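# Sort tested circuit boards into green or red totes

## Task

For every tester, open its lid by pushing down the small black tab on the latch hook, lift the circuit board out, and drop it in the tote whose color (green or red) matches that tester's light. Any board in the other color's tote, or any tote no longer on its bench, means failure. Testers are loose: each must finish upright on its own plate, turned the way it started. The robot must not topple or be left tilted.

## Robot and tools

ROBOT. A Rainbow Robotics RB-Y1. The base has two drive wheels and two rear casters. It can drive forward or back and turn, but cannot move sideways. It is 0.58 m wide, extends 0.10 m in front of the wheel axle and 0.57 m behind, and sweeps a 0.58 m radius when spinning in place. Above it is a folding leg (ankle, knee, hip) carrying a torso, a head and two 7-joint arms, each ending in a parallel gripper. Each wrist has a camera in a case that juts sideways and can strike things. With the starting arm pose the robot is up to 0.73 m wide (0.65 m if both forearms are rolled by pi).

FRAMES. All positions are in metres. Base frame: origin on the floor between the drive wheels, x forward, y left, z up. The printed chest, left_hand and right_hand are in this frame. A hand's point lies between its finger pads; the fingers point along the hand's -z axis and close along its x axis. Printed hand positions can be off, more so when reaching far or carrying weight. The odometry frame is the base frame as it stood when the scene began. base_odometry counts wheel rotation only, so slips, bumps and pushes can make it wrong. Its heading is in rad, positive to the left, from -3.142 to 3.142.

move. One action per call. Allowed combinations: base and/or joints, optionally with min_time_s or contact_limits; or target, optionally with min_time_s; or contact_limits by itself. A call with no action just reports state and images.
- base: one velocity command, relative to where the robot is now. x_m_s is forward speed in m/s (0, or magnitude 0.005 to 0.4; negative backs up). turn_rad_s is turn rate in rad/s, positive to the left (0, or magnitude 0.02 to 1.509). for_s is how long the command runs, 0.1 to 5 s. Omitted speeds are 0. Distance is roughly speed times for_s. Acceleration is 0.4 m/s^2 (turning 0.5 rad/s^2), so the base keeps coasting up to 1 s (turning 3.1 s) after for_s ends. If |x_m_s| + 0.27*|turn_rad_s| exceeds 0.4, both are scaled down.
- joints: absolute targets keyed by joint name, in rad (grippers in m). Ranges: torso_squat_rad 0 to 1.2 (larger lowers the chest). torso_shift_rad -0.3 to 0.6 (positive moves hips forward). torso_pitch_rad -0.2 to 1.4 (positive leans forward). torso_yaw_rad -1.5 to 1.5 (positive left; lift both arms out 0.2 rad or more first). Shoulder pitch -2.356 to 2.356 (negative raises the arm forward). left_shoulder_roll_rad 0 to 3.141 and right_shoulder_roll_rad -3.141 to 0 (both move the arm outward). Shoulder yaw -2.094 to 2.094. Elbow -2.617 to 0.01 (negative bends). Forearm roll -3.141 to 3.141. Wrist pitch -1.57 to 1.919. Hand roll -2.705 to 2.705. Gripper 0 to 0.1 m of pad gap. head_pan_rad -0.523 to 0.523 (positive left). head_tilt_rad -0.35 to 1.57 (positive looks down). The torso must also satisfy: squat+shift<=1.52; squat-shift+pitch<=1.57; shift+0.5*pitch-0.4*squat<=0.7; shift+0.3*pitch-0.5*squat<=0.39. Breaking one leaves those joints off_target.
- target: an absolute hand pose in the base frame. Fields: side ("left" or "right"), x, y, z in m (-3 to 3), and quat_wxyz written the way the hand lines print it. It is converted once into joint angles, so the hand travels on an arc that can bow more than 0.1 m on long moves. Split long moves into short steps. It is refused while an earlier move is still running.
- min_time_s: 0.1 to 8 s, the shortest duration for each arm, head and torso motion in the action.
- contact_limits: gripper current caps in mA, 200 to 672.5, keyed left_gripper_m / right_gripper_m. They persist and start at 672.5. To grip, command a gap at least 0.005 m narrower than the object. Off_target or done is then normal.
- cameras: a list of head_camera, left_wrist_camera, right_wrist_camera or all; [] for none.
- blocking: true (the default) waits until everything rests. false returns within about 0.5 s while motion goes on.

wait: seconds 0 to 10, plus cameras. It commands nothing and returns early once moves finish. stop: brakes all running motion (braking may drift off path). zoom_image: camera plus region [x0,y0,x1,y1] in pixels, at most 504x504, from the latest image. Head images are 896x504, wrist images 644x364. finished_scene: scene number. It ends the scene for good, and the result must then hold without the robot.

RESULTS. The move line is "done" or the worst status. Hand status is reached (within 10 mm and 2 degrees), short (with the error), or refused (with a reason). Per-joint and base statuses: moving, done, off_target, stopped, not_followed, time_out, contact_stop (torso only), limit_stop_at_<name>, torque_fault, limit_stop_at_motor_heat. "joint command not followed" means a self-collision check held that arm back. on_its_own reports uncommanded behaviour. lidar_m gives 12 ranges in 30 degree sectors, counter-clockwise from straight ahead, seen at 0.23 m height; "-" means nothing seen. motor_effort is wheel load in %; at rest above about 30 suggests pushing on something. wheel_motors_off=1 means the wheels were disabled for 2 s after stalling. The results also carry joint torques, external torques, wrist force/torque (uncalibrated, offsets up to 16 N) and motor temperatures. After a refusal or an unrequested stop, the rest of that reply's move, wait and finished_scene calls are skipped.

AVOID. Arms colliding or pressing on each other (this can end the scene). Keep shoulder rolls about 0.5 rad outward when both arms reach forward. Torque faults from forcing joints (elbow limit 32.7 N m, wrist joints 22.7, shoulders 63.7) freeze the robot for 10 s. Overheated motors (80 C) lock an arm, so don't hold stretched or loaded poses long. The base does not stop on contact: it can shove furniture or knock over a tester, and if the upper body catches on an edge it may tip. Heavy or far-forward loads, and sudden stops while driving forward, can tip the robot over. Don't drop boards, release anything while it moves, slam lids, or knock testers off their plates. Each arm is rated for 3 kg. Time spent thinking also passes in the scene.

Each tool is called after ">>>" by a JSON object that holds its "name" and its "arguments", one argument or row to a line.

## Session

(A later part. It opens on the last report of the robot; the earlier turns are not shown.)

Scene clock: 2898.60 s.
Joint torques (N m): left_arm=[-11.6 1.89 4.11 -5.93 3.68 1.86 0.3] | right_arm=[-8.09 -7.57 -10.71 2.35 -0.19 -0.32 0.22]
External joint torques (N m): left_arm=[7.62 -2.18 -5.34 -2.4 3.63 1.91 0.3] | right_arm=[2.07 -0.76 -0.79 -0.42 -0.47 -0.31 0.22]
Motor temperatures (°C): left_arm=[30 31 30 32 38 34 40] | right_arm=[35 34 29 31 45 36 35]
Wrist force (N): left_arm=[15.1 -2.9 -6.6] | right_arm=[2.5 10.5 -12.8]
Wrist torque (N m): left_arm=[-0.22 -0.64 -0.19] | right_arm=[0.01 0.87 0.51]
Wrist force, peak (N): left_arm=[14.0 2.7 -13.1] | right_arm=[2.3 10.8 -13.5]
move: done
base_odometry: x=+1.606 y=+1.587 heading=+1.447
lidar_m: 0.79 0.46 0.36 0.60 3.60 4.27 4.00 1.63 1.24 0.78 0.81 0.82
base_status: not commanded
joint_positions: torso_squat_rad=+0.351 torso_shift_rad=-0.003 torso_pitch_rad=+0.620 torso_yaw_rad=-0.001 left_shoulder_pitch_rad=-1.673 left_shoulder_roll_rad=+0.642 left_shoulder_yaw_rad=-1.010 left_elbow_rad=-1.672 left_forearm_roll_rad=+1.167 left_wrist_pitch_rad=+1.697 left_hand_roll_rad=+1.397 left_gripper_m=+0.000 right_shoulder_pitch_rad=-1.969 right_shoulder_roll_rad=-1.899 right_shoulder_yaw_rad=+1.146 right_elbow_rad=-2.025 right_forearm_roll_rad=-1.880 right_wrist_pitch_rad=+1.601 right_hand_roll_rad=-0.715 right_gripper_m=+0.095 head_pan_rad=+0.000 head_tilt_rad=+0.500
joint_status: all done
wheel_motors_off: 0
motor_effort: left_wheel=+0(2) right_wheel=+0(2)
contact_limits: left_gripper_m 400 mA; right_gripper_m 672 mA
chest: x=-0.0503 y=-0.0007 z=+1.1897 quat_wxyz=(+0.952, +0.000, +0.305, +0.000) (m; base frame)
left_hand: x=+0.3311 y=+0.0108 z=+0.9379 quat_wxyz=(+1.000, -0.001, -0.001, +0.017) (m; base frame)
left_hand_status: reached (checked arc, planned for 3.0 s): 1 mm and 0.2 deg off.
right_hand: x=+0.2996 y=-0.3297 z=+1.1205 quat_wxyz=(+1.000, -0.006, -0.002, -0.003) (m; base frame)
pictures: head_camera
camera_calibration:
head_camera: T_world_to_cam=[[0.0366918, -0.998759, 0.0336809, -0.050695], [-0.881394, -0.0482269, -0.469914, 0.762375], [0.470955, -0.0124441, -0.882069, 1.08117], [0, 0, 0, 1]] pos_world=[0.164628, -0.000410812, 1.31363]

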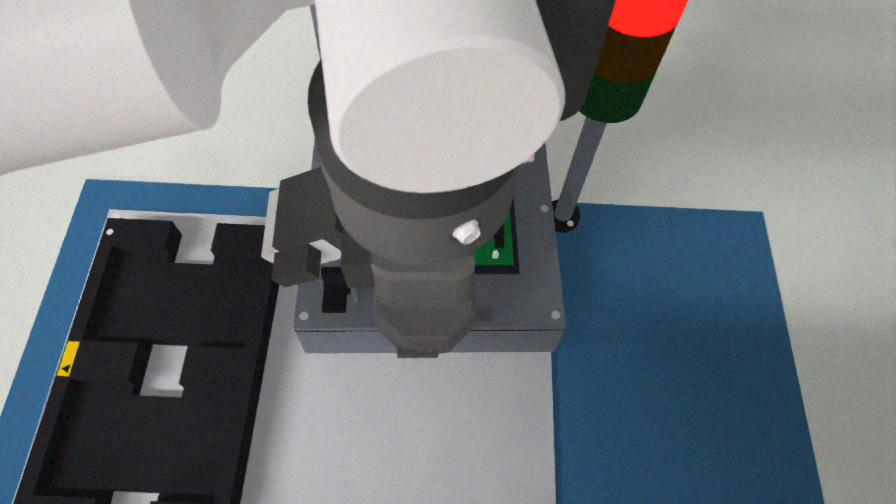

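>>> {"name": "move", "arguments": {
  "target": {"side":"left","x":0.303,"y":0.012,"z":0.937,"quat_wxyz":[1,0,0,0.014]},
  "min_time_s": 3,
  "cameras": ["head_camera"]
}}

>>> {"name": "move", "arguments": {
  "target": {"side":"left","x":0.28,"y":0.013,"z":0.937,"quat_wxyz":[1,0,0,0.014]},
  "min_time_s": 3,
  "cameras": ["head_camera"]
}}

Scene clock: 2910.43 s.
Joint torques (N m): left_arm=[-10.48 1.6 3.55 -6.13 3.87 1.49 0.6] | right_arm=[-8.17 -7.54 -10.45 2.24 -0.16 -0.3 0.21]
External joint torques (N m): left_arm=[7.71 -2.1 -5.83 -2.54 3.82 1.54 0.6] | right_arm=[1.99 -0.73 -0.54 -0.53 -0.43 -0.3 0.21]
Motor temperatures (°C): left_arm=[30 31 29 32 38 34 40] | right_arm=[35 34 29 31 45 35 35]
Wrist force (N): left_arm=[15.6 -3.1 -6.6] | right_arm=[2.3 10.7 -13.1]
Wrist torque (N m): left_arm=[-0.18 -0.66 -0.34] | right_arm=[-0.02 0.84 0.53]
Wrist force, peak (N): left_arm=[17.5 2.7 -13.4] | right_arm=[2.4 10.9 -13.4]
move: done
base_odometry: x=+1.606 y=+1.587 heading=+1.447
lidar_m: 0.78 0.46 0.35 0.61 3.60 4.25 4.01 1.63 1.23 0.79 0.81 0.82
base_status: not commanded
joint_positions: torso_squat_rad=+0.351 torso_shift_rad=-0.003 torso_pitch_rad=+0.620 torso_yaw_rad=-0.001 left_shoulder_pitch_rad=-1.643 left_shoulder_roll_rad=+0.658 left_shoulder_yaw_rad=-1.020 left_elbow_rad=-1.796 left_forearm_roll_rad=+1.161 left_wrist_pitch_rad=+1.719 left_hand_roll_rad=+1.487 left_gripper_m=+0.000 right_shoulder_pitch_rad=-1.969 right_shoulder_roll_rad=-1.899 right_shoulder_yaw_rad=+1.146 right_elbow_rad=-2.025 right_forearm_roll_rad=-1.880 right_wrist_pitch_rad=+1.601 right_hand_roll_rad=-0.715 right_gripper_m=+0.095 head_pan_rad=+0.000 head_tilt_rad=+0.500
joint_status: all done
wheel_motors_off: 0
motor_effort: left_wheel=-2(2) right_wheel=-1(3)
contact_limits: left_gripper_m 400 mA; right_gripper_m 672 mA
chest: x=-0.0502 y=-0.0007 z=+1.1897 quat_wxyz=(+0.952, +0.000, +0.305, +0.000) (m; base frame)
left_hand: x=+0.3042 y=+0.0118 z=+0.9379 quat_wxyz=(+1.000, -0.001, -0.001, +0.015) (m; base frame)
left_hand_status: reached (checked arc, planned for 3.0 s): 1 mm and 0.2 deg off.
right_hand: x=+0.2997 y=-0.3297 z=+1.1205 quat_wxyz=(+1.000, -0.006, -0.002, -0.003) (m; base frame)
pictures: head_camera
camera_calibration:
head_camera: T_world_to_cam=[[0.0367058, -0.998758, 0.033679, -0.0506909], [-0.881415, -0.0482377, -0.469872, 0.762357], [0.470914, -0.0124382, -0.882092, 1.08117], [0, 0, 0, 1]] pos_world=[0.164674, -0.000405729, 1.31361]

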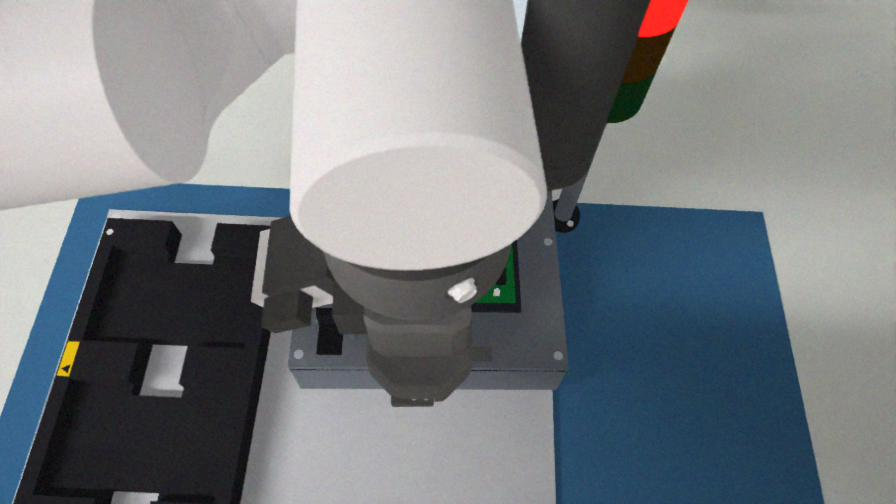

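Scene clock: 2913.77 s.
Joint torques (N m): left_arm=[-6.79 -0.91 1.3 -8.13 6.47 1.61 0.69] | right_arm=[-8.23 -7.61 -10.57 2.23 -0.21 -0.35 0.15]
External joint torques (N m): left_arm=[10.61 -4.32 -7.93 -4.49 6.41 1.65 0.69] | right_arm=[1.93 -0.81 -0.66 -0.54 -0.48 -0.34 0.15]
Motor temperatures (°C): left_arm=[30 31 29 32 38 34 40] | right_arm=[35 34 29 31 45 35 35]
Wrist force (N): left_arm=[27.1 -5.1 -6.2] | right_arm=[2.4 10.9 -12.8]
Wrist torque (N m): left_arm=[-0.20 -0.93 -0.41] | right_arm=[-0.05 0.87 0.53]
Wrist force, peak (N): left_arm=[28.0 -5.0 -9.3] | right_arm=[2.5 10.9 -13.4]
move: done
base_odometry: x=+1.606 y=+1.587 heading=+1.447
lidar_m: 0.79 0.46 0.35 0.58 3.60 4.27 4.01 1.64 1.24 0.78 0.80 0.82
base_status: not commanded
joint_positions: torso_squat_rad=+0.351 torso_shift_rad=-0.003 torso_pitch_rad=+0.620 torso_yaw_rad=-0.001 left_shoulder_pitch_rad=-1.621 left_shoulder_roll_rad=+0.666 left_shoulder_yaw_rad=-1.030 left_elbow_rad=-1.885 left_forearm_roll_rad=+1.157 left_wrist_pitch_rad=+1.738 left_hand_roll_rad=+1.559 left_gripper_m=+0.000 right_shoulder_pitch_rad=-1.969 right_shoulder_roll_rad=-1.899 right_shoulder_yaw_rad=+1.146 right_elbow_rad=-2.025 right_forearm_roll_rad=-1.880 right_wrist_pitch_rad=+1.601 right_hand_roll_rad=-0.715 right_gripper_m=+0.095 head_pan_rad=+0.000 head_tilt_rad=+0.500
joint_status: all done
wheel_motors_off: 0
motor_effort: left_wheel=-2(3) right_wheel=-2(3)
contact_limits: left_gripper_m 400 mA; right_gripper_m 672 mA
chest: x=-0.0502 y=-0.0007 z=+1.1897 quat_wxyz=(+0.952, +0.000, +0.305, +0.000) (m; base frame)
left_hand: x=+0.2827 y=+0.0129 z=+0.9377 quat_wxyz=(+1.000, +0.000, +0.000, +0.014) (m; base frame)
left_hand_status: reached (checked arc, planned for 3.0 s): 3 mm and 0.0 deg off.
right_hand: x=+0.2997 y=-0.3297 z=+1.1205 quat_wxyz=(+1.000, -0.006, -0.002, -0.003) (m; base frame)
pictures: head_camera
camera_calibration:
head_camera: T_world_to_cam=[[0.0366891, -0.998759, 0.0336902, -0.0507071], [-0.881443, -0.0482276, -0.469821, 0.762344], [0.470863, -0.0124587, -0.882119, 1.08117], [0, 0, 0, 1]] pos_world=[0.164741, -0.000408203, 1.31359]

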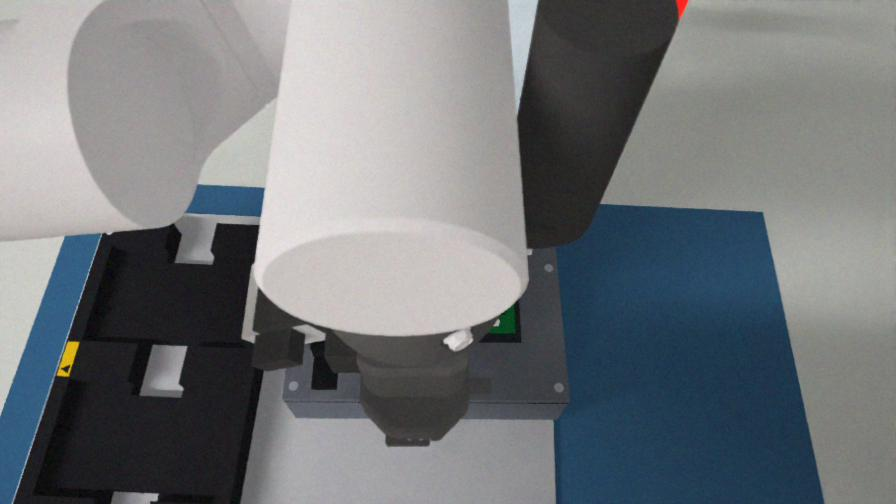

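>>> {"name": "move", "arguments": {
  "target": {"side":"left","x":0.289,"y":0.012,"z":0.938,"quat_wxyz":[1,0,0,0.014]},
  "min_time_s": 1,
  "cameras": []
}}

>>> {"name": "move", "arguments": {
  "target": {"side":"left","x":0.289,"y":0.012,"z":1.08,"quat_wxyz":[1,0,0,0.014]},
  "min_time_s": 3,
  "cameras": []
}}

>>> {"name": "move", "arguments": {
  "target": {"side":"left","x":0.27,"y":0.30,"z":1.08,"quat_wxyz":[1,0,0,0]},
  "min_time_s": 3,
  "cameras": []
}}

>>> {"name": "move", "arguments": {
  "joints": {"torso_pitch_rad":0.45},
  "cameras": []
}}

>>> {"name": "move", "arguments": {
  "joints": {"right_gripper_m":0.097},
  "cameras": ["head_camera"]
}}

>>> {"name": "move", "arguments": {
  "target": {"side":"right","x":0.32,"y":0.01,"z":1.07,"quat_wxyz":[1,0,0,0.014]},
  "min_time_s": 4
}}

Scene clock: 2925.77 s.
Joint torques (N m): left_arm=[-17.7 1.62 10.32 -2.33 0.46 -0.34 -0.14] | right_arm=[-8.23 -7.71 -10.7 2.18 -0.2 -0.28 0.21]
External joint torques (N m): left_arm=[-0.05 -1.87 1.03 1.29 0.4 -0.3 -0.14] | right_arm=[1.93 -0.91 -0.79 -0.59 -0.47 -0.27 0.21]
Motor temperatures (°C): left_arm=[29 31 29 32 38 34 40] | right_arm=[35 34 29 31 45 35 35]
Wrist force (N): left_arm=[-1.9 0.7 -9.8] | right_arm=[2.4 10.7 -13.1]
Wrist torque (N m): left_arm=[-0.11 -0.45 -0.22] | right_arm=[-0.02 0.86 0.52]
Wrist force, peak (N): left_arm=[27.6 -4.8 -6.5] | right_arm=[2.5 11.2 -13.2]
move: done
base_odometry: x=+1.606 y=+1.587 heading=+1.447
lidar_m: 0.79 0.46 0.36 0.61 3.61 4.27 4.01 1.63 1.23 0.79 0.81 0.82
base_status: not commanded
joint_positions: torso_squat_rad=+0.351 torso_shift_rad=-0.003 torso_pitch_rad=+0.620 torso_yaw_rad=-0.001 left_shoulder_pitch_rad=-1.628 left_shoulder_roll_rad=+0.663 left_shoulder_yaw_rad=-1.027 left_elbow_rad=-1.858 left_forearm_roll_rad=+1.160 left_wrist_pitch_rad=+1.734 left_hand_roll_rad=+1.538 left_gripper_m=+0.000 right_shoulder_pitch_rad=-1.969 right_shoulder_roll_rad=-1.899 right_shoulder_yaw_rad=+1.146 right_elbow_rad=-2.025 right_forearm_roll_rad=-1.880 right_wrist_pitch_rad=+1.601 right_hand_roll_rad=-0.715 right_gripper_m=+0.095 head_pan_rad=+0.000 head_tilt_rad=+0.500
joint_status: all done
wheel_motors_off: 0
motor_effort: left_wheel=-1(4) right_wheel=-3(3)
contact_limits: left_gripper_m 400 mA; right_gripper_m 672 mA
chest: x=-0.0503 y=-0.0007 z=+1.1897 quat_wxyz=(+0.952, +0.000, +0.305, +0.000) (m; base frame)
left_hand: x=+0.2888 y=+0.0123 z=+0.9381 quat_wxyz=(+1.000, +0.000, +0.000, +0.014) (m; base frame)
left_hand_status: reached (checked arc, planned for 1.0 s): 0 mm and 0.0 deg off.
right_hand: x=+0.2996 y=-0.3297 z=+1.1206 quat_wxyz=(+1.000, -0.006, -0.002, -0.003) (m; base frame)
pictures: none
No camera images: "cameras" was empty.

Scene clock: 2929.10 s.
Joint torques (N m): left_arm=[-18.24 5.98 10.81 -1.35 0.41 0.31 0.32] | right_arm=[-8.25 -7.65 -10.77 2.21 -0.17 -0.29 0.28]
External joint torques (N m): left_arm=[0.24 1.24 1.25 -0.57 0.35 0.35 0.32] | right_arm=[1.91 -0.85 -0.86 -0.56 -0.45 -0.28 0.28]
Motor temperatures (°C): left_arm=[30 31 29 32 38 34 40] | right_arm=[35 34 29 31 45 35 35]
Wrist force (N): left_arm=[-2.0 0.6 -10.0] | right_arm=[2.3 10.6 -13.1]
Wrist torque (N m): left_arm=[-0.09 -0.44 -0.22] | right_arm=[-0.01 0.85 0.52]
Wrist force, peak (N): left_arm=[-5.5 -4.5 -11.4] | right_arm=[2.7 10.8 -13.4]
move: done
base_odometry: x=+1.606 y=+1.587 heading=+1.447
lidar_m: 0.79 0.46 0.35 0.60 3.60 4.26 4.01 1.63 1.23 0.78 0.81 0.82
base_status: not commanded
joint_positions: torso_squat_rad=+0.351 torso_shift_rad=-0.003 torso_pitch_rad=+0.620 torso_yaw_rad=-0.001 left_shoulder_pitch_rad=-1.939 left_shoulder_roll_rad=+0.725 left_shoulder_yaw_rad=-0.881 left_elbow_rad=-1.887 left_forearm_roll_rad=+1.527 left_wrist_pitch_rad=+1.919 left_hand_roll_rad=+1.649 left_gripper_m=+0.000 right_shoulder_pitch_rad=-1.969 right_shoulder_roll_rad=-1.899 right_shoulder_yaw_rad=+1.146 right_elbow_rad=-2.025 right_forearm_roll_rad=-1.880 right_wrist_pitch_rad=+1.601 right_hand_roll_rad=-0.715 right_gripper_m=+0.095 head_pan_rad=+0.000 head_tilt_rad=+0.500
joint_status: all done
wheel_motors_off: 0
motor_effort: left_wheel=-2(4) right_wheel=-2(3)
contact_limits: left_gripper_m 400 mA; right_gripper_m 672 mA
chest: x=-0.0504 y=-0.0007 z=+1.1897 quat_wxyz=(+0.952, +0.000, +0.305, +0.000) (m; base frame)
left_hand: x=+0.2889 y=+0.0119 z=+1.0799 quat_wxyz=(+1.000, +0.000, +0.000, +0.014) (m; base frame)
left_hand_status: reached (checked arc, planned for 3.0 s): 0 mm and 0.0 deg off.
right_hand: x=+0.2995 y=-0.3297 z=+1.1206 quat_wxyz=(+1.000, -0.006, -0.002, -0.003) (m; base frame)
pictures: none
No camera images: "cameras" was empty.

Scene clock: 2932.43 s.
Joint torques (N m): left_arm=[-7.11 11.49 10.08 1.83 0.27 -0.37 -0.09] | right_arm=[-8.03 -7.6 -10.62 2.2 -0.15 -0.3 0.13]
External joint torques (N m): left_arm=[1.59 0.58 1.25 -0.6 0.24 -0.31 -0.09] | right_arm=[2.12 -0.8 -0.71 -0.57 -0.43 -0.29 0.13]
Motor temperatures (°C): left_arm=[29 31 29 32 38 34 40] | right_arm=[35 34 29 31 45 35 35]
Wrist force (N): left_arm=[-2.0 0.7 -10.0] | right_arm=[2.2 10.6 -13.2]
Wrist torque (N m): left_arm=[-0.10 -0.43 -0.23] | right_arm=[0.01 0.84 0.52]
Wrist force, peak (N): left_arm=[-1.9 1.1 -10.2] | right_arm=[2.5 10.9 -13.3]
move: done
base_odometry: x=+1.606 y=+1.587 heading=+1.447
lidar_m: 0.79 0.46 0.35 0.59 3.61 4.26 4.00 1.64 1.23 0.78 0.81 0.83
base_status: not commanded
joint_positions: torso_squat_rad=+0.351 torso_shift_rad=-0.003 torso_pitch_rad=+0.620 torso_yaw_rad=-0.001 left_shoulder_pitch_rad=-1.441 left_shoulder_roll_rad=+1.931 left_shoulder_yaw_rad=-0.734 left_elbow_rad=-2.228 left_forearm_roll_rad=+1.837 left_wrist_pitch_rad=+1.441 left_hand_roll_rad=+0.850 left_gripper_m=+0.000 right_shoulder_pitch_rad=-1.969 right_shoulder_roll_rad=-1.899 right_shoulder_yaw_rad=+1.146 right_elbow_rad=-2.025 right_forearm_roll_rad=-1.880 right_wrist_pitch_rad=+1.601 right_hand_roll_rad=-0.715 right_gripper_m=+0.095 head_pan_rad=+0.000 head_tilt_rad=+0.500
joint_status: all done
wheel_motors_off: 0
motor_effort: left_wheel=-3(4) right_wheel=-2(3)
contact_limits: left_gripper_m 400 mA; right_gripper_m 672 mA
chest: x=-0.0504 y=-0.0007 z=+1.1897 quat_wxyz=(+0.952, +0.000, +0.305, +0.000) (m; base frame)
left_hand: x=+0.2701 y=+0.3000 z=+1.0800 quat_wxyz=(+1.000, +0.000, +0.000, +0.000) (m; base frame)
left_hand_status: reached (checked arc, planned for 3.0 s): 0 mm and 0.0 deg off.
right_hand: x=+0.2995 y=-0.3297 z=+1.1206 quat_wxyz=(+1.000, -0.006, -0.002, -0.003) (m; base frame)
pictures: none
No camera images: "cameras" was empty.

Scene clock: 2933.83 s.
Joint torques (N m): left_arm=[-7.36 9.61 9.34 2.82 0.13 -0.44 -0.07] | right_arm=[-8.55 -5.04 -9.86 2.99 -0.03 -0.47 0.15]
External joint torques (N m): left_arm=[1.31 0.25 0.52 -0.63 0.35 -0.16 -0.07] | right_arm=[1.4 -0.66 -0.18 -0.54 -0.53 -0.2 0.14]
Motor temperatures (°C): left_arm=[29 31 29 32 38 34 40] | right_arm=[35 34 29 31 45 35 35]
Wrist force (N): left_arm=[-2.8 0.5 -10.0] | right_arm=[1.2 10.7 -12.6]
Wrist torque (N m): left_arm=[-0.06 -0.46 -0.23] | right_arm=[-0.05 0.80 0.51]
Wrist force, peak (N): left_arm=[-2.5 0.2 -10.4] | right_arm=[2.4 10.9 -13.2]
move: done
base_odometry: x=+1.606 y=+1.587 heading=+1.447
lidar_m: 0.78 0.47 0.36 0.60 3.61 4.26 4.00 1.63 1.23 0.79 0.81 0.82
base_status: not commanded
joint_positions: torso_squat_rad=+0.351 torso_shift_rad=-0.003 torso_pitch_rad=+0.450 torso_yaw_rad=-0.001 left_shoulder_pitch_rad=-1.441 left_shoulder_roll_rad=+1.931 left_shoulder_yaw_rad=-0.734 left_elbow_rad=-2.228 left_forearm_roll_rad=+1.837 left_wrist_pitch_rad=+1.441 left_hand_roll_rad=+0.850 left_gripper_m=+0.000 right_shoulder_pitch_rad=-1.968 right_shoulder_roll_rad=-1.899 right_shoulder_yaw_rad=+1.146 right_elbow_rad=-2.025 right_forearm_roll_rad=-1.880 right_wrist_pitch_rad=+1.601 right_hand_roll_rad=-0.715 right_gripper_m=+0.095 head_pan_rad=+0.000 head_tilt_rad=+0.500
joint_status: all done
wheel_motors_off: 0
motor_effort: left_wheel=-2(4) right_wheel=+0(3)
contact_limits: left_gripper_m 400 mA; right_gripper_m 672 mA
chest: x=-0.0956 y=-0.0007 z=+1.2165 quat_wxyz=(+0.975, +0.000, +0.223, +0.000) (m; base frame)
left_hand: x=+0.2388 y=+0.2999 z=+1.1626 quat_wxyz=(+0.996, +0.000, -0.085, +0.000) (m; base frame)
right_hand: x=+0.2609 y=-0.3298 z=+1.2076 quat_wxyz=(+0.996, -0.006, -0.087, -0.003) (m; base frame)
pictures: none
No camera images: "cameras" was empty.

Scene clock: 2934.23 s.
Joint torques (N m): left_arm=[-7.58 9.56 9.64 2.87 0.04 -0.45 -0.1] | right_arm=[-8.24 -4.8 -9.99 2.96 0 -0.34 0.18]
External joint torques (N m): left_arm=[1.09 0.2 0.82 -0.58 0.26 -0.17 -0.09] | right_arm=[1.71 -0.43 -0.31 -0.57 -0.49 -0.06 0.17]
Motor temperatures (°C): left_arm=[29 31 29 32 38 34 40] | right_arm=[35 34 29 31 45 35 35]
Wrist force (N): left_arm=[-3.0 0.6 -9.8] | right_arm=[1.1 10.8 -13.0]
Wrist torque (N m): left_arm=[-0.08 -0.48 -0.22] | right_arm=[-0.04 0.79 0.52]
Wrist force, peak (N): left_arm=[-3.2 0.6 -10.0] | right_arm=[0.9 10.8 -13.2]
move: done
base_odometry: x=+1.606 y=+1.587 heading=+1.447
lidar_m: 0.79 0.46 0.36 0.60 3.60 4.27 4.00 1.64 1.22 0.79 0.81 0.82
base_status: not commanded
joint_positions: torso_squat_rad=+0.351 torso_shift_rad=-0.003 torso_pitch_rad=+0.450 torso_yaw_rad=-0.001 left_shoulder_pitch_rad=-1.441 left_shoulder_roll_rad=+1.931 left_shoulder_yaw_rad=-0.734 left_elbow_rad=-2.228 left_forearm_roll_rad=+1.837 left_wrist_pitch_rad=+1.441 left_hand_roll_rad=+0.850 left_gripper_m=+0.000 right_shoulder_pitch_rad=-1.968 right_shoulder_roll_rad=-1.899 right_shoulder_yaw_rad=+1.146 right_elbow_rad=-2.025 right_forearm_roll_rad=-1.880 right_wrist_pitch_rad=+1.601 right_hand_roll_rad=-0.715 right_gripper_m=+0.097 head_pan_rad=+0.000 head_tilt_rad=+0.500
joint_status: all done
wheel_motors_off: 0
motor_effort: left_wheel=-1(2) right_wheel=+1(1)
contact_limits: left_gripper_m 400 mA; right_gripper_m 672 mA
chest: x=-0.0956 y=-0.0007 z=+1.2165 quat_wxyz=(+0.975, +0.000, +0.223, +0.000) (m; base frame)
left_hand: x=+0.2388 y=+0.2999 z=+1.1626 quat_wxyz=(+0.996, +0.000, -0.085, +0.000) (m; base frame)
right_hand: x=+0.2609 y=-0.3298 z=+1.2076 quat_wxyz=(+0.996, -0.006, -0.087, -0.003) (m; base frame)
pictures: head_camera
camera_calibration:
head_camera: T_world_to_cam=[[0.0303307, -0.998763, 0.0394082, -0.0575281], [-0.789071, -0.0481267, -0.612413, 0.917181], [0.613552, -0.0125209, -0.789555, 1.02727], [0, 0, 0, 1]] pos_world=[0.0951844, -0.000453653, 1.37504]

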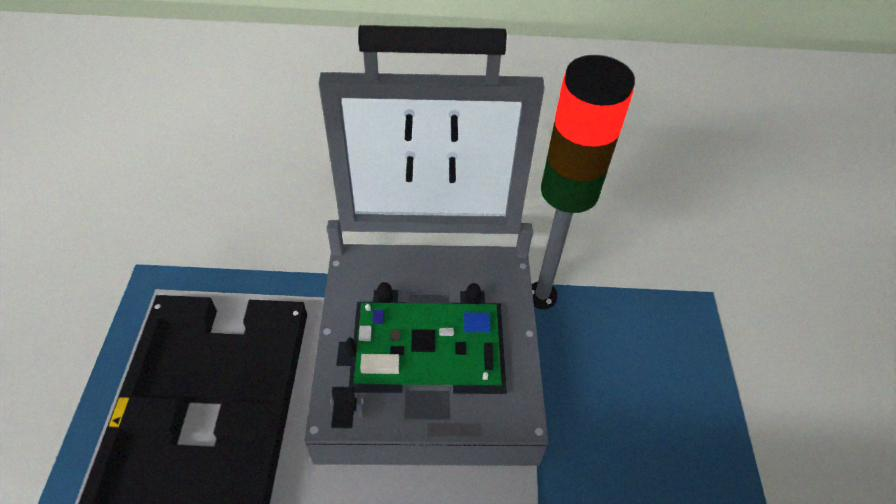

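Scene clock: 2938.57 s.
Joint torques (N m): left_arm=[-7.54 9.56 9.53 2.73 0.07 -0.43 -0.06] | right_arm=[-22.85 -5.5 -8.9 1.41 0.24 -0.23 -0.26]
External joint torques (N m): left_arm=[1.13 0.2 0.71 -0.72 0.29 -0.15 -0.05] | right_arm=[0.54 1.98 1.37 0.7 0.01 -0.23 -0.26]
Motor temperatures (°C): left_arm=[29 31 29 32 38 34 40] | right_arm=[35 34 29 31 45 35 35]
Wrist force (N): left_arm=[-2.7 0.6 -9.9] | right_arm=[2.3 10.4 -12.8]
Wrist torque (N m): left_arm=[-0.08 -0.45 -0.24] | right_arm=[-0.02 0.86 0.49]
Wrist force, peak (N): left_arm=[-3.0 0.7 -10.3] | right_arm=[2.5 10.7 -13.4]
move: done
base_odometry: x=+1.606 y=+1.587 heading=+1.447
lidar_m: 0.79 0.46 0.36 0.60 3.60 4.26 4.00 1.64 1.23 0.78 0.81 0.82
base_status: not commanded
joint_positions: torso_squat_rad=+0.351 torso_shift_rad=-0.003 torso_pitch_rad=+0.450 torso_yaw_rad=-0.001 left_shoulder_pitch_rad=-1.441 left_shoulder_roll_rad=+1.931 left_shoulder_yaw_rad=-0.734 left_elbow_rad=-2.228 left_forearm_roll_rad=+1.837 left_wrist_pitch_rad=+1.441 left_hand_roll_rad=+0.850 left_gripper_m=+0.000 right_shoulder_pitch_rad=-2.023 right_shoulder_roll_rad=-0.644 right_shoulder_yaw_rad=+1.307 right_elbow_rad=-1.410 right_forearm_roll_rad=-1.646 right_wrist_pitch_rad=+1.540 right_hand_roll_rad=-1.249 right_gripper_m=+0.097 head_pan_rad=+0.000 head_tilt_rad=+0.500
joint_status: all done
wheel_motors_off: 0
motor_effort: left_wheel=-1(2) right_wheel=+2(2)
contact_limits: left_gripper_m 400 mA; right_gripper_m 672 mA
chest: x=-0.0956 y=-0.0007 z=+1.2165 quat_wxyz=(+0.975, +0.000, +0.223, +0.000) (m; base frame)
left_hand: x=+0.2388 y=+0.2999 z=+1.1626 quat_wxyz=(+0.996, +0.000, -0.085, +0.000) (m; base frame)
right_hand: x=+0.3201 y=+0.0099 z=+1.0702 quat_wxyz=(+1.000, +0.000, +0.000, +0.014) (m; base frame)
right_hand_status: reached (checked arc, planned for 4.0 s): 0 mm and 0.0 deg off.
pictures: head_camera, left_wrist_camera, right_wrist_camera
camera_calibration:
head_camera: T_world_to_cam=[[0.0303354, -0.998763, 0.0394061, -0.057525], [-0.789068, -0.0481293, -0.612418, 0.917183], [0.613556, -0.0125162, -0.789552, 1.02727], [0, 0, 0, 1]] pos_world=[0.0951789, -0.000452989, 1.37505]
left_wrist_camera: T_world_to_cam=[[0.987463, 0.0156273, 0.157073, -0.424443], [-0.0632543, -0.872521, 0.484464, -0.252204], [0.144621, -0.488326, -0.860594, 1.18151], [0, 0, 0, 1]] pos_world=[0.232297, 0.363544, 1.20566]
right_wrist_camera: T_world_to_cam=[[-0.999824, -0.00743689, -0.0172485, 0.340997], [-0.0143309, 0.895647, 0.444534, -0.446798], [0.0121426, 0.444703, -0.895596, 1.02183], [0, 0, 0, 1]] pos_world=[0.322126, -0.0517015, 1.11965]

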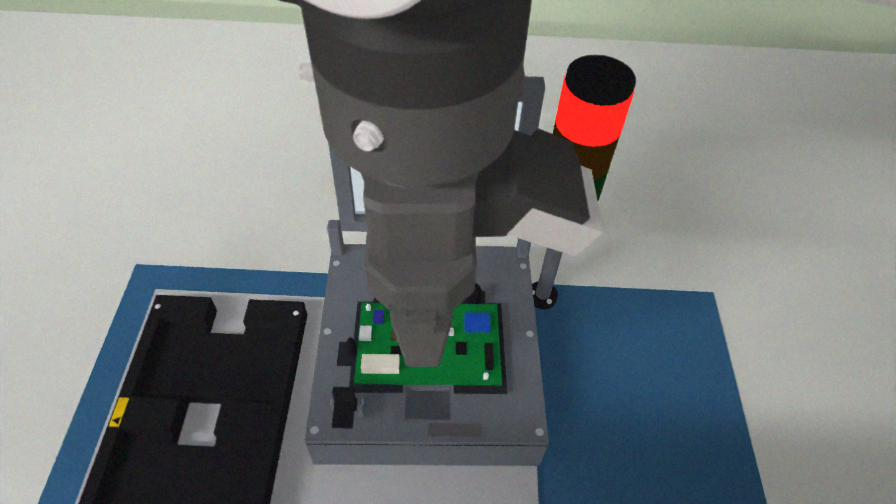

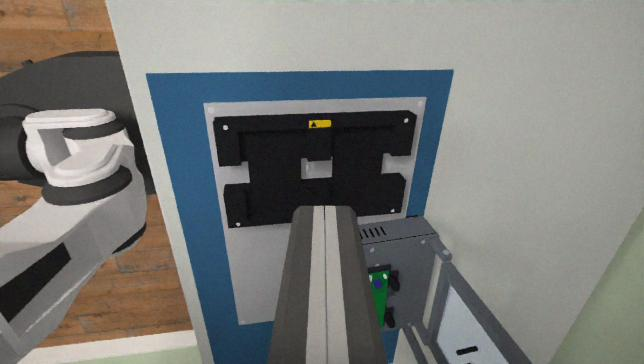

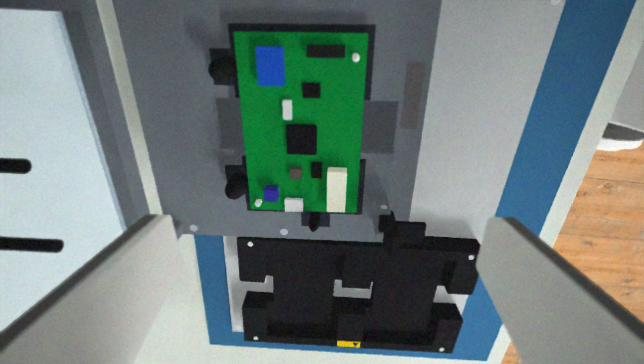

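>>> {"name": "move", "arguments": {
  "cameras": ["head_camera","right_wrist_camera"]
}}

Scene clock: 2970.17 s.
Joint torques (N m): left_arm=[-7.61 9.45 9.39 2.83 0.09 -0.48 -0.01] | right_arm=[-22.64 -5.24 -8.87 1.42 0.32 -0.23 -0.2]
External joint torques (N m): left_arm=[1.06 0.09 0.57 -0.62 0.31 -0.2 0] | right_arm=[0.75 2.24 1.39 0.71 0.09 -0.23 -0.2]
Motor temperatures (°C): left_arm=[29 31 30 32 38 34 40] | right_arm=[36 34 29 31 45 35 35]
Wrist force (N): left_arm=[-2.9 0.8 -10.2] | right_arm=[2.7 10.7 -13.1]
Wrist torque (N m): left_arm=[-0.09 -0.47 -0.23] | right_arm=[-0.06 0.88 0.51]
Wrist force, peak (N): left_arm=[-3.1 0.6 -10.2] | right_arm=[2.4 10.9 -13.1]
base_odometry: x=+1.606 y=+1.587 heading=+1.447
lidar_m: 0.79 0.46 0.36 0.60 3.61 4.26 4.00 1.63 1.24 0.78 0.81 0.82
base_status: not commanded
joint_positions: torso_squat_rad=+0.351 torso_shift_rad=-0.003 torso_pitch_rad=+0.450 torso_yaw_rad=-0.001 left_shoulder_pitch_rad=-1.441 left_shoulder_roll_rad=+1.931 left_shoulder_yaw_rad=-0.734 left_elbow_rad=-2.228 left_forearm_roll_rad=+1.837 left_wrist_pitch_rad=+1.441 left_hand_roll_rad=+0.850 left_gripper_m=+0.000 right_shoulder_pitch_rad=-2.023 right_shoulder_roll_rad=-0.644 right_shoulder_yaw_rad=+1.307 right_elbow_rad=-1.410 right_forearm_roll_rad=-1.646 right_wrist_pitch_rad=+1.540 right_hand_roll_rad=-1.249 right_gripper_m=+0.097 head_pan_rad=+0.000 head_tilt_rad=+0.500
joint_status: all done
wheel_motors_off: 0
motor_effort: left_wheel=-1(2) right_wheel=+1(2)
contact_limits: left_gripper_m 400 mA; right_gripper_m 672 mA
chest: x=-0.0956 y=-0.0007 z=+1.2165 quat_wxyz=(+0.975, +0.000, +0.223, +0.000) (m; base frame)
left_hand: x=+0.2388 y=+0.2999 z=+1.1626 quat_wxyz=(+0.996, +0.000, -0.085, +0.000) (m; base frame)
right_hand: x=+0.3201 y=+0.0099 z=+1.0702 quat_wxyz=(+1.000, +0.000, +0.000, +0.014) (m; base frame)
right_hand_status: reached (checked arc, planned for 4.0 s): 0 mm and 0.0 deg off.
pictures: head_camera, right_wrist_camera
camera_calibration:
head_camera: T_world_to_cam=[[0.0303355, -0.998763, 0.0394061, -0.0575248], [-0.789068, -0.0481293, -0.612418, 0.917184], [0.613557, -0.0125161, -0.789552, 1.02727], [0, 0, 0, 1]] pos_world=[0.0951788, -0.000452936, 1.37505]
right_wrist_camera: T_world_to_cam=[[-0.999824, -0.00743737, -0.0172486, 0.340997], [-0.0143314, 0.895647, 0.444534, -0.446799], [0.0121425, 0.444703, -0.895596, 1.02183], [0, 0, 0, 1]] pos_world=[0.322126, -0.0517013, 1.11965]

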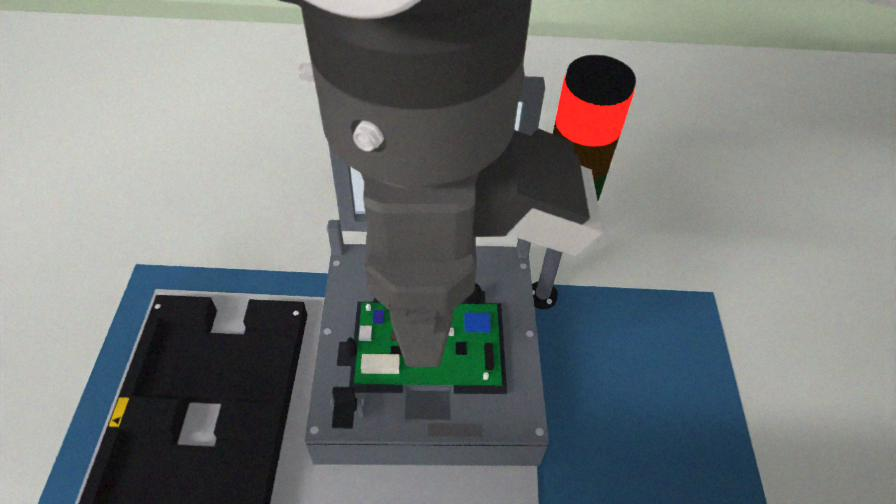

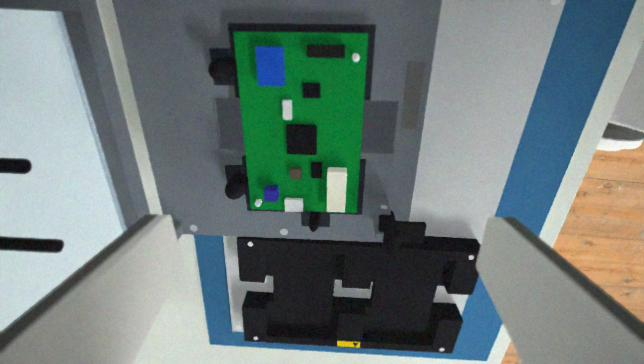

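>>> {"name": "move", "arguments": {
  "target": {"side":"right","x":0.335,"y":0.004,"z":0.985,"quat_wxyz":[1,0,0,0.013]},
  "min_time_s": 3,
  "cameras": ["head_camera","right_wrist_camera"]
}}

>>> {"name": "zoom_image", "arguments": {
  "camera": "head_camera",
  "region": [280, 230, 600, 480]
}}

Scene clock: 2984.37 s.
Joint torques (N m): left_arm=[-7.63 9.76 9.43 2.79 0.13 -0.41 -0.04] | right_arm=[-20.34 -4.49 -8.22 0.84 0.31 -0.38 0.37]
External joint torques (N m): left_arm=[1.04 0.41 0.62 -0.66 0.35 -0.13 -0.03] | right_arm=[3.55 2.6 1.57 0.87 0.08 -0.38 0.37]
Motor temperatures (°C): left_arm=[29 31 30 32 38 34 40] | right_arm=[36 34 29 31 45 35 35]
Wrist force (N): left_arm=[-2.8 0.4 -10.0] | right_arm=[2.2 10.6 -13.0]
Wrist torque (N m): left_arm=[-0.07 -0.46 -0.23] | right_arm=[-0.04 0.86 0.53]
Wrist force, peak (N): left_arm=[-2.9 0.6 -10.4] | right_arm=[2.3 10.9 -13.3]
move: done
base_odometry: x=+1.606 y=+1.587 heading=+1.447
lidar_m: 0.78 0.46 0.36 0.60 3.60 4.27 4.01 1.63 1.23 0.79 0.81 0.82
base_status: not commanded
joint_positions: torso_squat_rad=+0.351 torso_shift_rad=-0.003 torso_pitch_rad=+0.450 torso_yaw_rad=-0.001 left_shoulder_pitch_rad=-1.441 left_shoulder_roll_rad=+1.931 left_shoulder_yaw_rad=-0.734 left_elbow_rad=-2.228 left_forearm_roll_rad=+1.837 left_wrist_pitch_rad=+1.441 left_hand_roll_rad=+0.850 left_gripper_m=+0.000 right_shoulder_pitch_rad=-1.886 right_shoulder_roll_rad=-0.575 right_shoulder_yaw_rad=+1.390 right_elbow_rad=-1.302 right_forearm_roll_rad=-1.536 right_wrist_pitch_rad=+1.394 right_hand_roll_rad=-1.177 right_gripper_m=+0.097 head_pan_rad=+0.000 head_tilt_rad=+0.500
joint_status: all done
wheel_motors_off: 0
motor_effort: left_wheel=-1(3) right_wheel=-1(3)
contact_limits: left_gripper_m 400 mA; right_gripper_m 672 mA
chest: x=-0.0956 y=-0.0007 z=+1.2165 quat_wxyz=(+0.975, +0.000, +0.223, +0.000) (m; base frame)
left_hand: x=+0.2388 y=+0.2999 z=+1.1626 quat_wxyz=(+0.996, +0.000, -0.085, +0.000) (m; base frame)
right_hand: x=+0.3352 y=+0.0040 z=+0.9855 quat_wxyz=(+1.000, +0.000, -0.001, +0.013) (m; base frame)
right_hand_status: reached (checked arc, planned for 3.0 s): 1 mm and 0.1 deg off.
pictures: head_camera, right_wrist_camera
camera_calibration:
head_camera: T_world_to_cam=[[0.0303356, -0.998763, 0.0394058, -0.0575247], [-0.789068, -0.0481292, -0.612418, 0.917183], [0.613557, -0.0125158, -0.789552, 1.02727], [0, 0, 0, 1]] pos_world=[0.0951788, -0.000453106, 1.37505]
right_wrist_camera: T_world_to_cam=[[-0.999823, -0.00534201, -0.0180403, 0.355433], [-0.012807, 0.895655, 0.444565, -0.404137], [0.013783, 0.444717, -0.895565, 0.947862], [0, 0, 0, 1]] pos_world=[0.337129, -0.0576639, 1.03495]

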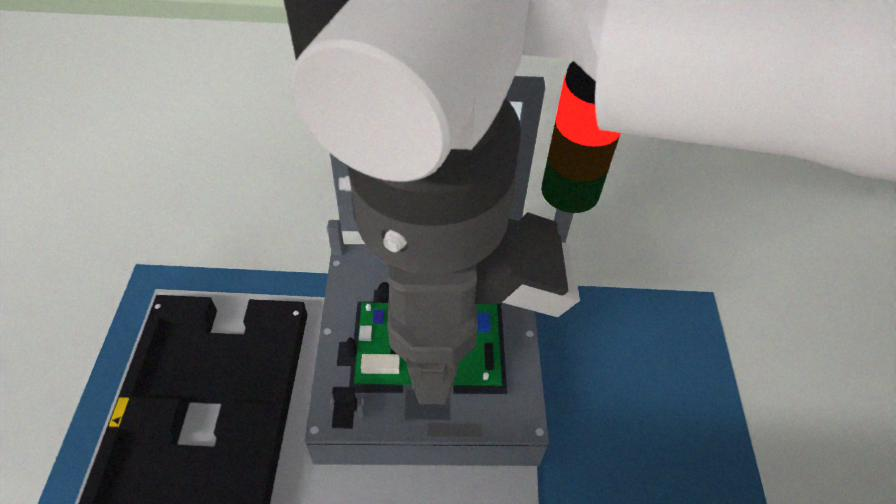

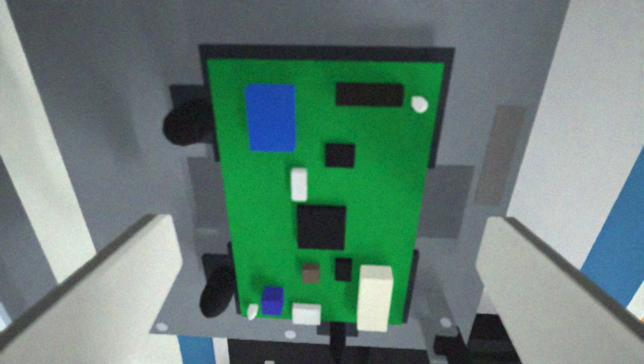

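Scaled by 1.575 from the camera's 896x504 image, which has a finer 1280x720 frame.

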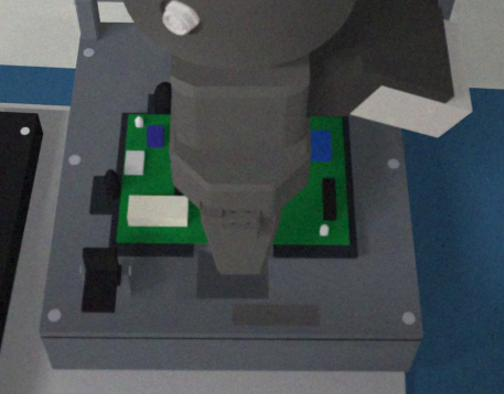

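>>> {"name": "move", "arguments": {
  "target": {"side":"right","x":0.3365,"y":0.007,"z":0.965,"quat_wxyz":[1,0,0,0.0115]},
  "min_time_s": 2,
  "cameras": ["head_camera","right_wrist_camera"]
}}

>>> {"name": "zoom_image", "arguments": {
  "camera": "head_camera",
  "region": [280, 230, 600, 480]
}}

Scene clock: 3000.13 s.
Joint torques (N m): left_arm=[-7.64 9.33 9.34 2.91 0.1 -0.45 -0.05] | right_arm=[-20.23 -4.27 -8.14 0.8 0.28 -0.44 0.39]
External joint torques (N m): left_arm=[1.03 -0.03 0.53 -0.54 0.32 -0.17 -0.04] | right_arm=[3.73 2.65 1.39 0.97 0.05 -0.44 0.39]
Motor temperatures (°C): left_arm=[29 31 30 32 37 34 40] | right_arm=[36 34 29 31 45 35 35]
Wrist force (N): left_arm=[-3.1 0.7 -10.1] | right_arm=[2.3 10.6 -13.0]
Wrist torque (N m): left_arm=[-0.10 -0.48 -0.23] | right_arm=[-0.05 0.85 0.52]
Wrist force, peak (N): left_arm=[-3.1 0.5 -10.2] | right_arm=[2.3 10.8 -13.3]
move: done
base_odometry: x=+1.606 y=+1.587 heading=+1.447
lidar_m: 0.79 0.46 0.35 0.59 3.60 4.26 4.01 1.63 1.23 0.78 0.81 0.82
base_status: not commanded
joint_positions: torso_squat_rad=+0.351 torso_shift_rad=-0.003 torso_pitch_rad=+0.450 torso_yaw_rad=-0.001 left_shoulder_pitch_rad=-1.441 left_shoulder_roll_rad=+1.931 left_shoulder_yaw_rad=-0.734 left_elbow_rad=-2.228 left_forearm_roll_rad=+1.837 left_wrist_pitch_rad=+1.441 left_hand_roll_rad=+0.850 left_gripper_m=+0.000 right_shoulder_pitch_rad=-1.857 right_shoulder_roll_rad=-0.539 right_shoulder_yaw_rad=+1.408 right_elbow_rad=-1.254 right_forearm_roll_rad=-1.514 right_wrist_pitch_rad=+1.362 right_hand_roll_rad=-1.164 right_gripper_m=+0.097 head_pan_rad=+0.000 head_tilt_rad=+0.500
joint_status: all done
wheel_motors_off: 0
motor_effort: left_wheel=+0(2) right_wheel=+0(2)
contact_limits: left_gripper_m 400 mA; right_gripper_m 672 mA
chest: x=-0.0956 y=-0.0007 z=+1.2165 quat_wxyz=(+0.975, +0.000, +0.223, +0.000) (m; base frame)
left_hand: x=+0.2388 y=+0.2999 z=+1.1626 quat_wxyz=(+0.996, +0.000, -0.085, +0.000) (m; base frame)
right_hand: x=+0.3368 y=+0.0070 z=+0.9654 quat_wxyz=(+1.000, +0.000, +0.000, +0.011) (m; base frame)
right_hand_status: reached (checked arc, planned for 2.0 s): 1 mm and 0.1 deg off.
pictures: head_camera, right_wrist_camera
camera_calibration:
head_camera: T_world_to_cam=[[0.0303353, -0.998763, 0.039406, -0.0575249], [-0.789068, -0.0481291, -0.612418, 0.917183], [0.613556, -0.0125161, -0.789552, 1.02727], [0, 0, 0, 1]] pos_world=[0.0951788, -0.000453126, 1.37505]
right_wrist_camera: T_world_to_cam=[[-0.999838, -0.00237629, -0.0178251, 0.356419], [-0.0100528, 0.895741, 0.444463, -0.398758], [0.0149105, 0.44457, -0.89562, 0.928252], [0, 0, 0, 1]] pos_world=[0.338512, -0.0546422, 1.01495]

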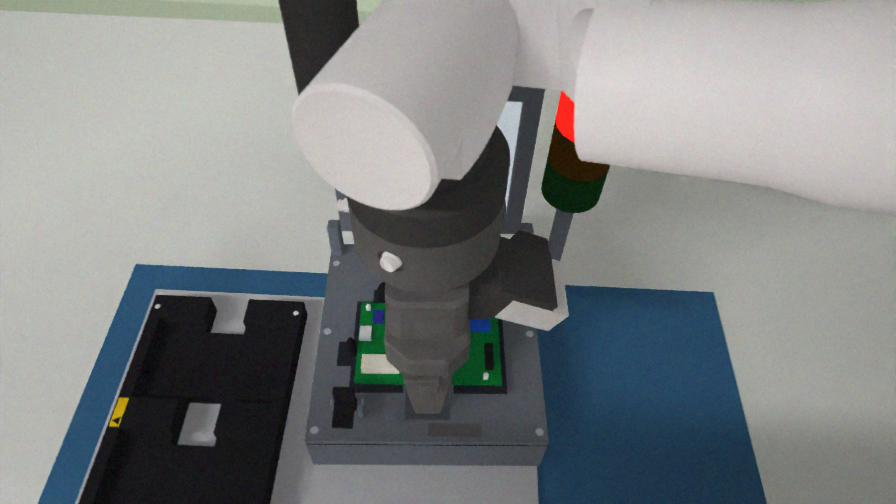

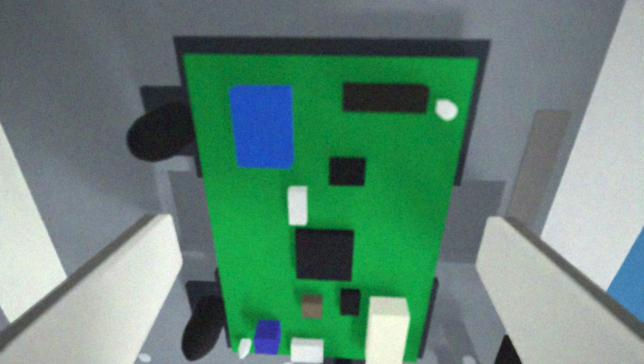

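Scaled by 1.575 from the camera's 896x504 image, which has a finer 1280x720 frame.

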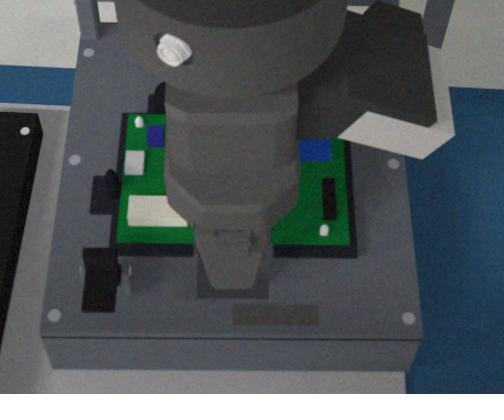

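>>> {"name": "move", "arguments": {
  "target": {"side":"right","x":0.3372,"y":0.007,"z":0.95,"quat_wxyz":[1,0,0,0.0115]},
  "min_time_s": 2,
  "cameras": ["right_wrist_camera"]
}}

>>> {"name": "move", "arguments": {
  "target": {"side":"right","x":0.3372,"y":0.007,"z":0.941,"quat_wxyz":[1,0,0,0.0115]},
  "min_time_s": 2,
  "cameras": ["head_camera","right_wrist_camera"]
}}

Scene clock: 3007.77 s.
Joint torques (N m): left_arm=[-7.48 9.58 9.16 2.87 0.07 -0.49 -0.03] | right_arm=[-19.61 -3.3 -7.71 -0.02 -0.32 0.1 0.44]
External joint torques (N m): left_arm=[1.2 0.22 0.34 -0.58 0.29 -0.21 -0.02] | right_arm=[4.33 3.48 1.66 0.23 -0.55 0.09 0.44]
Motor temperatures (°C): left_arm=[29 31 30 32 37 34 40] | right_arm=[36 34 29 31 45 35 35]
Wrist force (N): left_arm=[-2.9 0.7 -10.0] | right_arm=[5.1 10.7 -13.1]
Wrist torque (N m): left_arm=[-0.09 -0.46 -0.23] | right_arm=[-0.01 0.77 0.46]
Wrist force, peak (N): left_arm=[-3.1 0.7 -10.2] | right_arm=[5.3 10.8 -13.3]
move: done
base_odometry: x=+1.606 y=+1.587 heading=+1.447
lidar_m: 0.79 0.47 0.36 0.60 3.60 4.26 4.00 1.63 1.23 0.80 0.81 0.82
base_status: not commanded
joint_positions: torso_squat_rad=+0.351 torso_shift_rad=-0.003 torso_pitch_rad=+0.450 torso_yaw_rad=-0.001 left_shoulder_pitch_rad=-1.441 left_shoulder_roll_rad=+1.931 left_shoulder_yaw_rad=-0.734 left_elbow_rad=-2.228 left_forearm_roll_rad=+1.837 left_wrist_pitch_rad=+1.441 left_hand_roll_rad=+0.850 left_gripper_m=+0.000 right_shoulder_pitch_rad=-1.835 right_shoulder_roll_rad=-0.523 right_shoulder_yaw_rad=+1.421 right_elbow_rad=-1.230 right_forearm_roll_rad=-1.498 right_wrist_pitch_rad=+1.337 right_hand_roll_rad=-1.155 right_gripper_m=+0.097 head_pan_rad=+0.000 head_tilt_rad=+0.500
joint_status: all done
wheel_motors_off: 0
motor_effort: left_wheel=+0(2) right_wheel=+0(2)
contact_limits: left_gripper_m 400 mA; right_gripper_m 672 mA
chest: x=-0.0956 y=-0.0007 z=+1.2165 quat_wxyz=(+0.975, +0.000, +0.223, +0.000) (m; base frame)
left_hand: x=+0.2388 y=+0.2999 z=+1.1626 quat_wxyz=(+0.996, +0.000, -0.085, +0.000) (m; base frame)
right_hand: x=+0.3372 y=+0.0066 z=+0.9511 quat_wxyz=(+1.000, +0.000, -0.001, +0.011) (m; base frame)
right_hand_status: reached (checked arc, planned for 2.0 s): 1 mm and 0.1 deg off.
pictures: right_wrist_camera
camera_calibration:
right_wrist_camera: T_world_to_cam=[[-0.999824, -0.0024592, -0.0185952, 0.357285], [-0.0104676, 0.895791, 0.444351, -0.391753], [0.0155647, 0.444468, -0.89566, 0.915382], [0, 0, 0, 1]] pos_world=[0.338874, -0.0550497, 1.00059]

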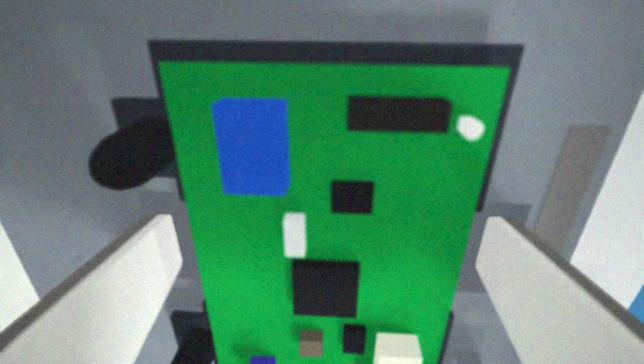

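Scene clock: 3010.10 s.
Joint torques (N m): left_arm=[-7.51 9.5 9.45 2.85 0.09 -0.46 -0.1] | right_arm=[-18.41 -3.09 -6.46 0.65 0.73 -0.57 0.68]
External joint torques (N m): left_arm=[1.16 0.14 0.63 -0.6 0.31 -0.18 -0.09] | right_arm=[5.53 3.61 2.78 0.96 0.5 -0.56 0.68]
Motor temperatures (°C): left_arm=[29 31 30 32 37 34 40] | right_arm=[36 34 29 31 45 35 35]
Wrist force (N): left_arm=[-2.9 0.4 -10.1] | right_arm=[1.3 9.9 -6.4]
Wrist torque (N m): left_arm=[-0.06 -0.47 -0.24] | right_arm=[-0.05 0.99 0.30]
Wrist force, peak (N): left_arm=[-3.2 0.7 -10.2] | right_arm=[4.8 11.0 -12.9]
move: done
base_odometry: x=+1.606 y=+1.587 heading=+1.447
lidar_m: 0.79 0.46 0.35 0.60 3.60 4.26 4.01 1.63 1.23 0.78 0.81 0.83
base_status: not commanded
joint_positions: torso_squat_rad=+0.351 torso_shift_rad=-0.003 torso_pitch_rad=+0.450 torso_yaw_rad=-0.001 left_shoulder_pitch_rad=-1.441 left_shoulder_roll_rad=+1.931 left_shoulder_yaw_rad=-0.734 left_elbow_rad=-2.228 left_forearm_roll_rad=+1.837 left_wrist_pitch_rad=+1.441 left_hand_roll_rad=+0.850 left_gripper_m=+0.000 right_shoulder_pitch_rad=-1.821 right_shoulder_roll_rad=-0.509 right_shoulder_yaw_rad=+1.429 right_elbow_rad=-1.210 right_forearm_roll_rad=-1.489 right_wrist_pitch_rad=+1.321 right_hand_roll_rad=-1.147 right_gripper_m=+0.097 head_pan_rad=+0.000 head_tilt_rad=+0.500
joint_status: all done
wheel_motors_off: 0
motor_effort: left_wheel=+0(3) right_wheel=+1(2)
contact_limits: left_gripper_m 400 mA; right_gripper_m 672 mA
chest: x=-0.0957 y=-0.0007 z=+1.2165 quat_wxyz=(+0.975, +0.000, +0.223, +0.000) (m; base frame)
left_hand: x=+0.2387 y=+0.2999 z=+1.1627 quat_wxyz=(+0.996, +0.000, -0.085, +0.000) (m; base frame)
right_hand: x=+0.3374 y=+0.0069 z=+0.9421 quat_wxyz=(+1.000, +0.000, -0.001, +0.011) (m; base frame)
right_hand_status: reached (checked arc, planned for 2.0 s): 1 mm and 0.1 deg off.
pictures: head_camera, right_wrist_camera
camera_calibration:
head_camera: T_world_to_cam=[[0.0303385, -0.998763, 0.0394055, -0.057523], [-0.789016, -0.0481323, -0.612484, 0.917238], [0.613623, -0.0125098, -0.7895, 1.02725], [0, 0, 0, 1]] pos_world=[0.0951187, -0.00045236, 1.37507]
right_wrist_camera: T_world_to_cam=[[-0.999825, -0.00238585, -0.0185648, 0.357336], [-0.0103946, 0.895615, 0.444709, -0.388428], [0.0155659, 0.444824, -0.895483, 0.906959], [0, 0, 0, 1]] pos_world=[0.339118, -0.0547027, 0.991537]

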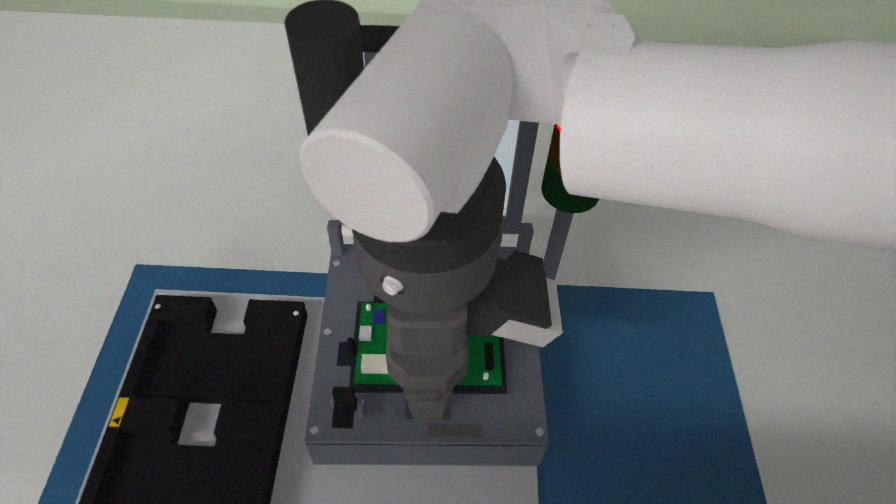

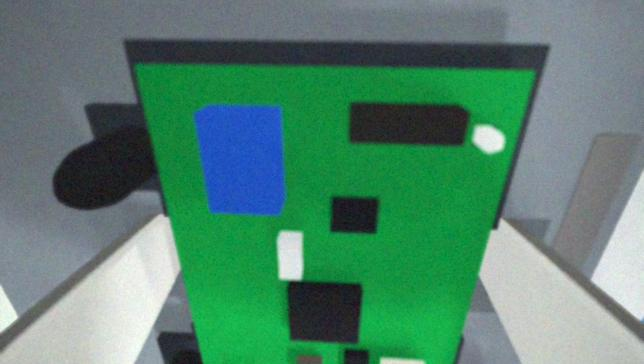

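>>> {"name": "move", "arguments": {
  "joints": {"right_gripper_m":0.03},
  "cameras": ["right_wrist_camera"]
}}

Scene clock: 3013.90 s.
Joint torques (N m): left_arm=[-7.69 9.6 9.57 2.86 0.06 -0.42 0.02] | right_arm=[-20.25 -4.25 -7.86 -0.79 -1.02 0.65 0.41]
External joint torques (N m): left_arm=[0.99 0.24 0.75 -0.59 0.28 -0.14 0.02] | right_arm=[3.69 2.44 1.39 -0.48 -1.25 0.66 0.41]
Motor temperatures (°C): left_arm=[29 31 30 32 37 34 40] | right_arm=[36 34 29 31 45 35 35]
Wrist force (N): left_arm=[-2.9 0.4 -10.0] | right_arm=[8.5 11.5 -12.8]
Wrist torque (N m): left_arm=[-0.05 -0.47 -0.22] | right_arm=[0.01 0.81 0.48]
Wrist force, peak (N): left_arm=[-3.0 0.7 -10.2] | right_arm=[11.0 12.0 -15.4]
move: off_target
base_odometry: x=+1.606 y=+1.587 heading=+1.447
lidar_m: 0.78 0.46 0.36 0.60 3.60 4.27 4.01 1.63 1.23 0.78 0.81 0.83
base_status: not commanded
joint_positions: torso_squat_rad=+0.351 torso_shift_rad=-0.003 torso_pitch_rad=+0.450 torso_yaw_rad=-0.001 left_shoulder_pitch_rad=-1.441 left_shoulder_roll_rad=+1.931 left_shoulder_yaw_rad=-0.734 left_elbow_rad=-2.228 left_forearm_roll_rad=+1.837 left_wrist_pitch_rad=+1.441 left_hand_roll_rad=+0.850 left_gripper_m=+0.000 right_shoulder_pitch_rad=-1.820 right_shoulder_roll_rad=-0.509 right_shoulder_yaw_rad=+1.429 right_elbow_rad=-1.210 right_forearm_roll_rad=-1.488 right_wrist_pitch_rad=+1.321 right_hand_roll_rad=-1.147 right_gripper_m=+0.070 head_pan_rad=+0.000 head_tilt_rad=+0.500
joint_status: right_gripper_m off_target (ended at +0.070, target +0.030)
wheel_motors_off: 0
motor_effort: left_wheel=-1(2) right_wheel=-1(2)
contact_limits: left_gripper_m 400 mA; right_gripper_m 672 mA
chest: x=-0.0956 y=-0.0007 z=+1.2165 quat_wxyz=(+0.975, +0.000, +0.223, +0.000) (m; base frame)
left_hand: x=+0.2388 y=+0.2999 z=+1.1626 quat_wxyz=(+0.996, +0.000, -0.085, +0.000) (m; base frame)
right_hand: x=+0.3375 y=+0.0068 z=+0.9417 quat_wxyz=(+1.000, +0.000, -0.001, +0.011) (m; base frame)
pictures: right_wrist_camera
camera_calibration:
right_wrist_camera: T_world_to_cam=[[-0.999827, -0.0022443, -0.0184809, 0.357294], [-0.0102253, 0.895764, 0.444413, -0.387914], [0.0155571, 0.444525, -0.895632, 0.906842], [0, 0, 0, 1]] pos_world=[0.339157, -0.054832, 0.991193]

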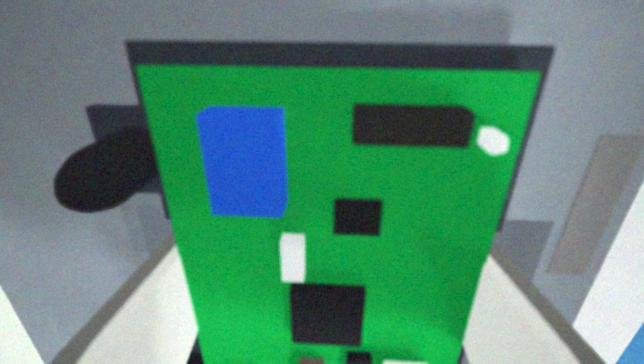

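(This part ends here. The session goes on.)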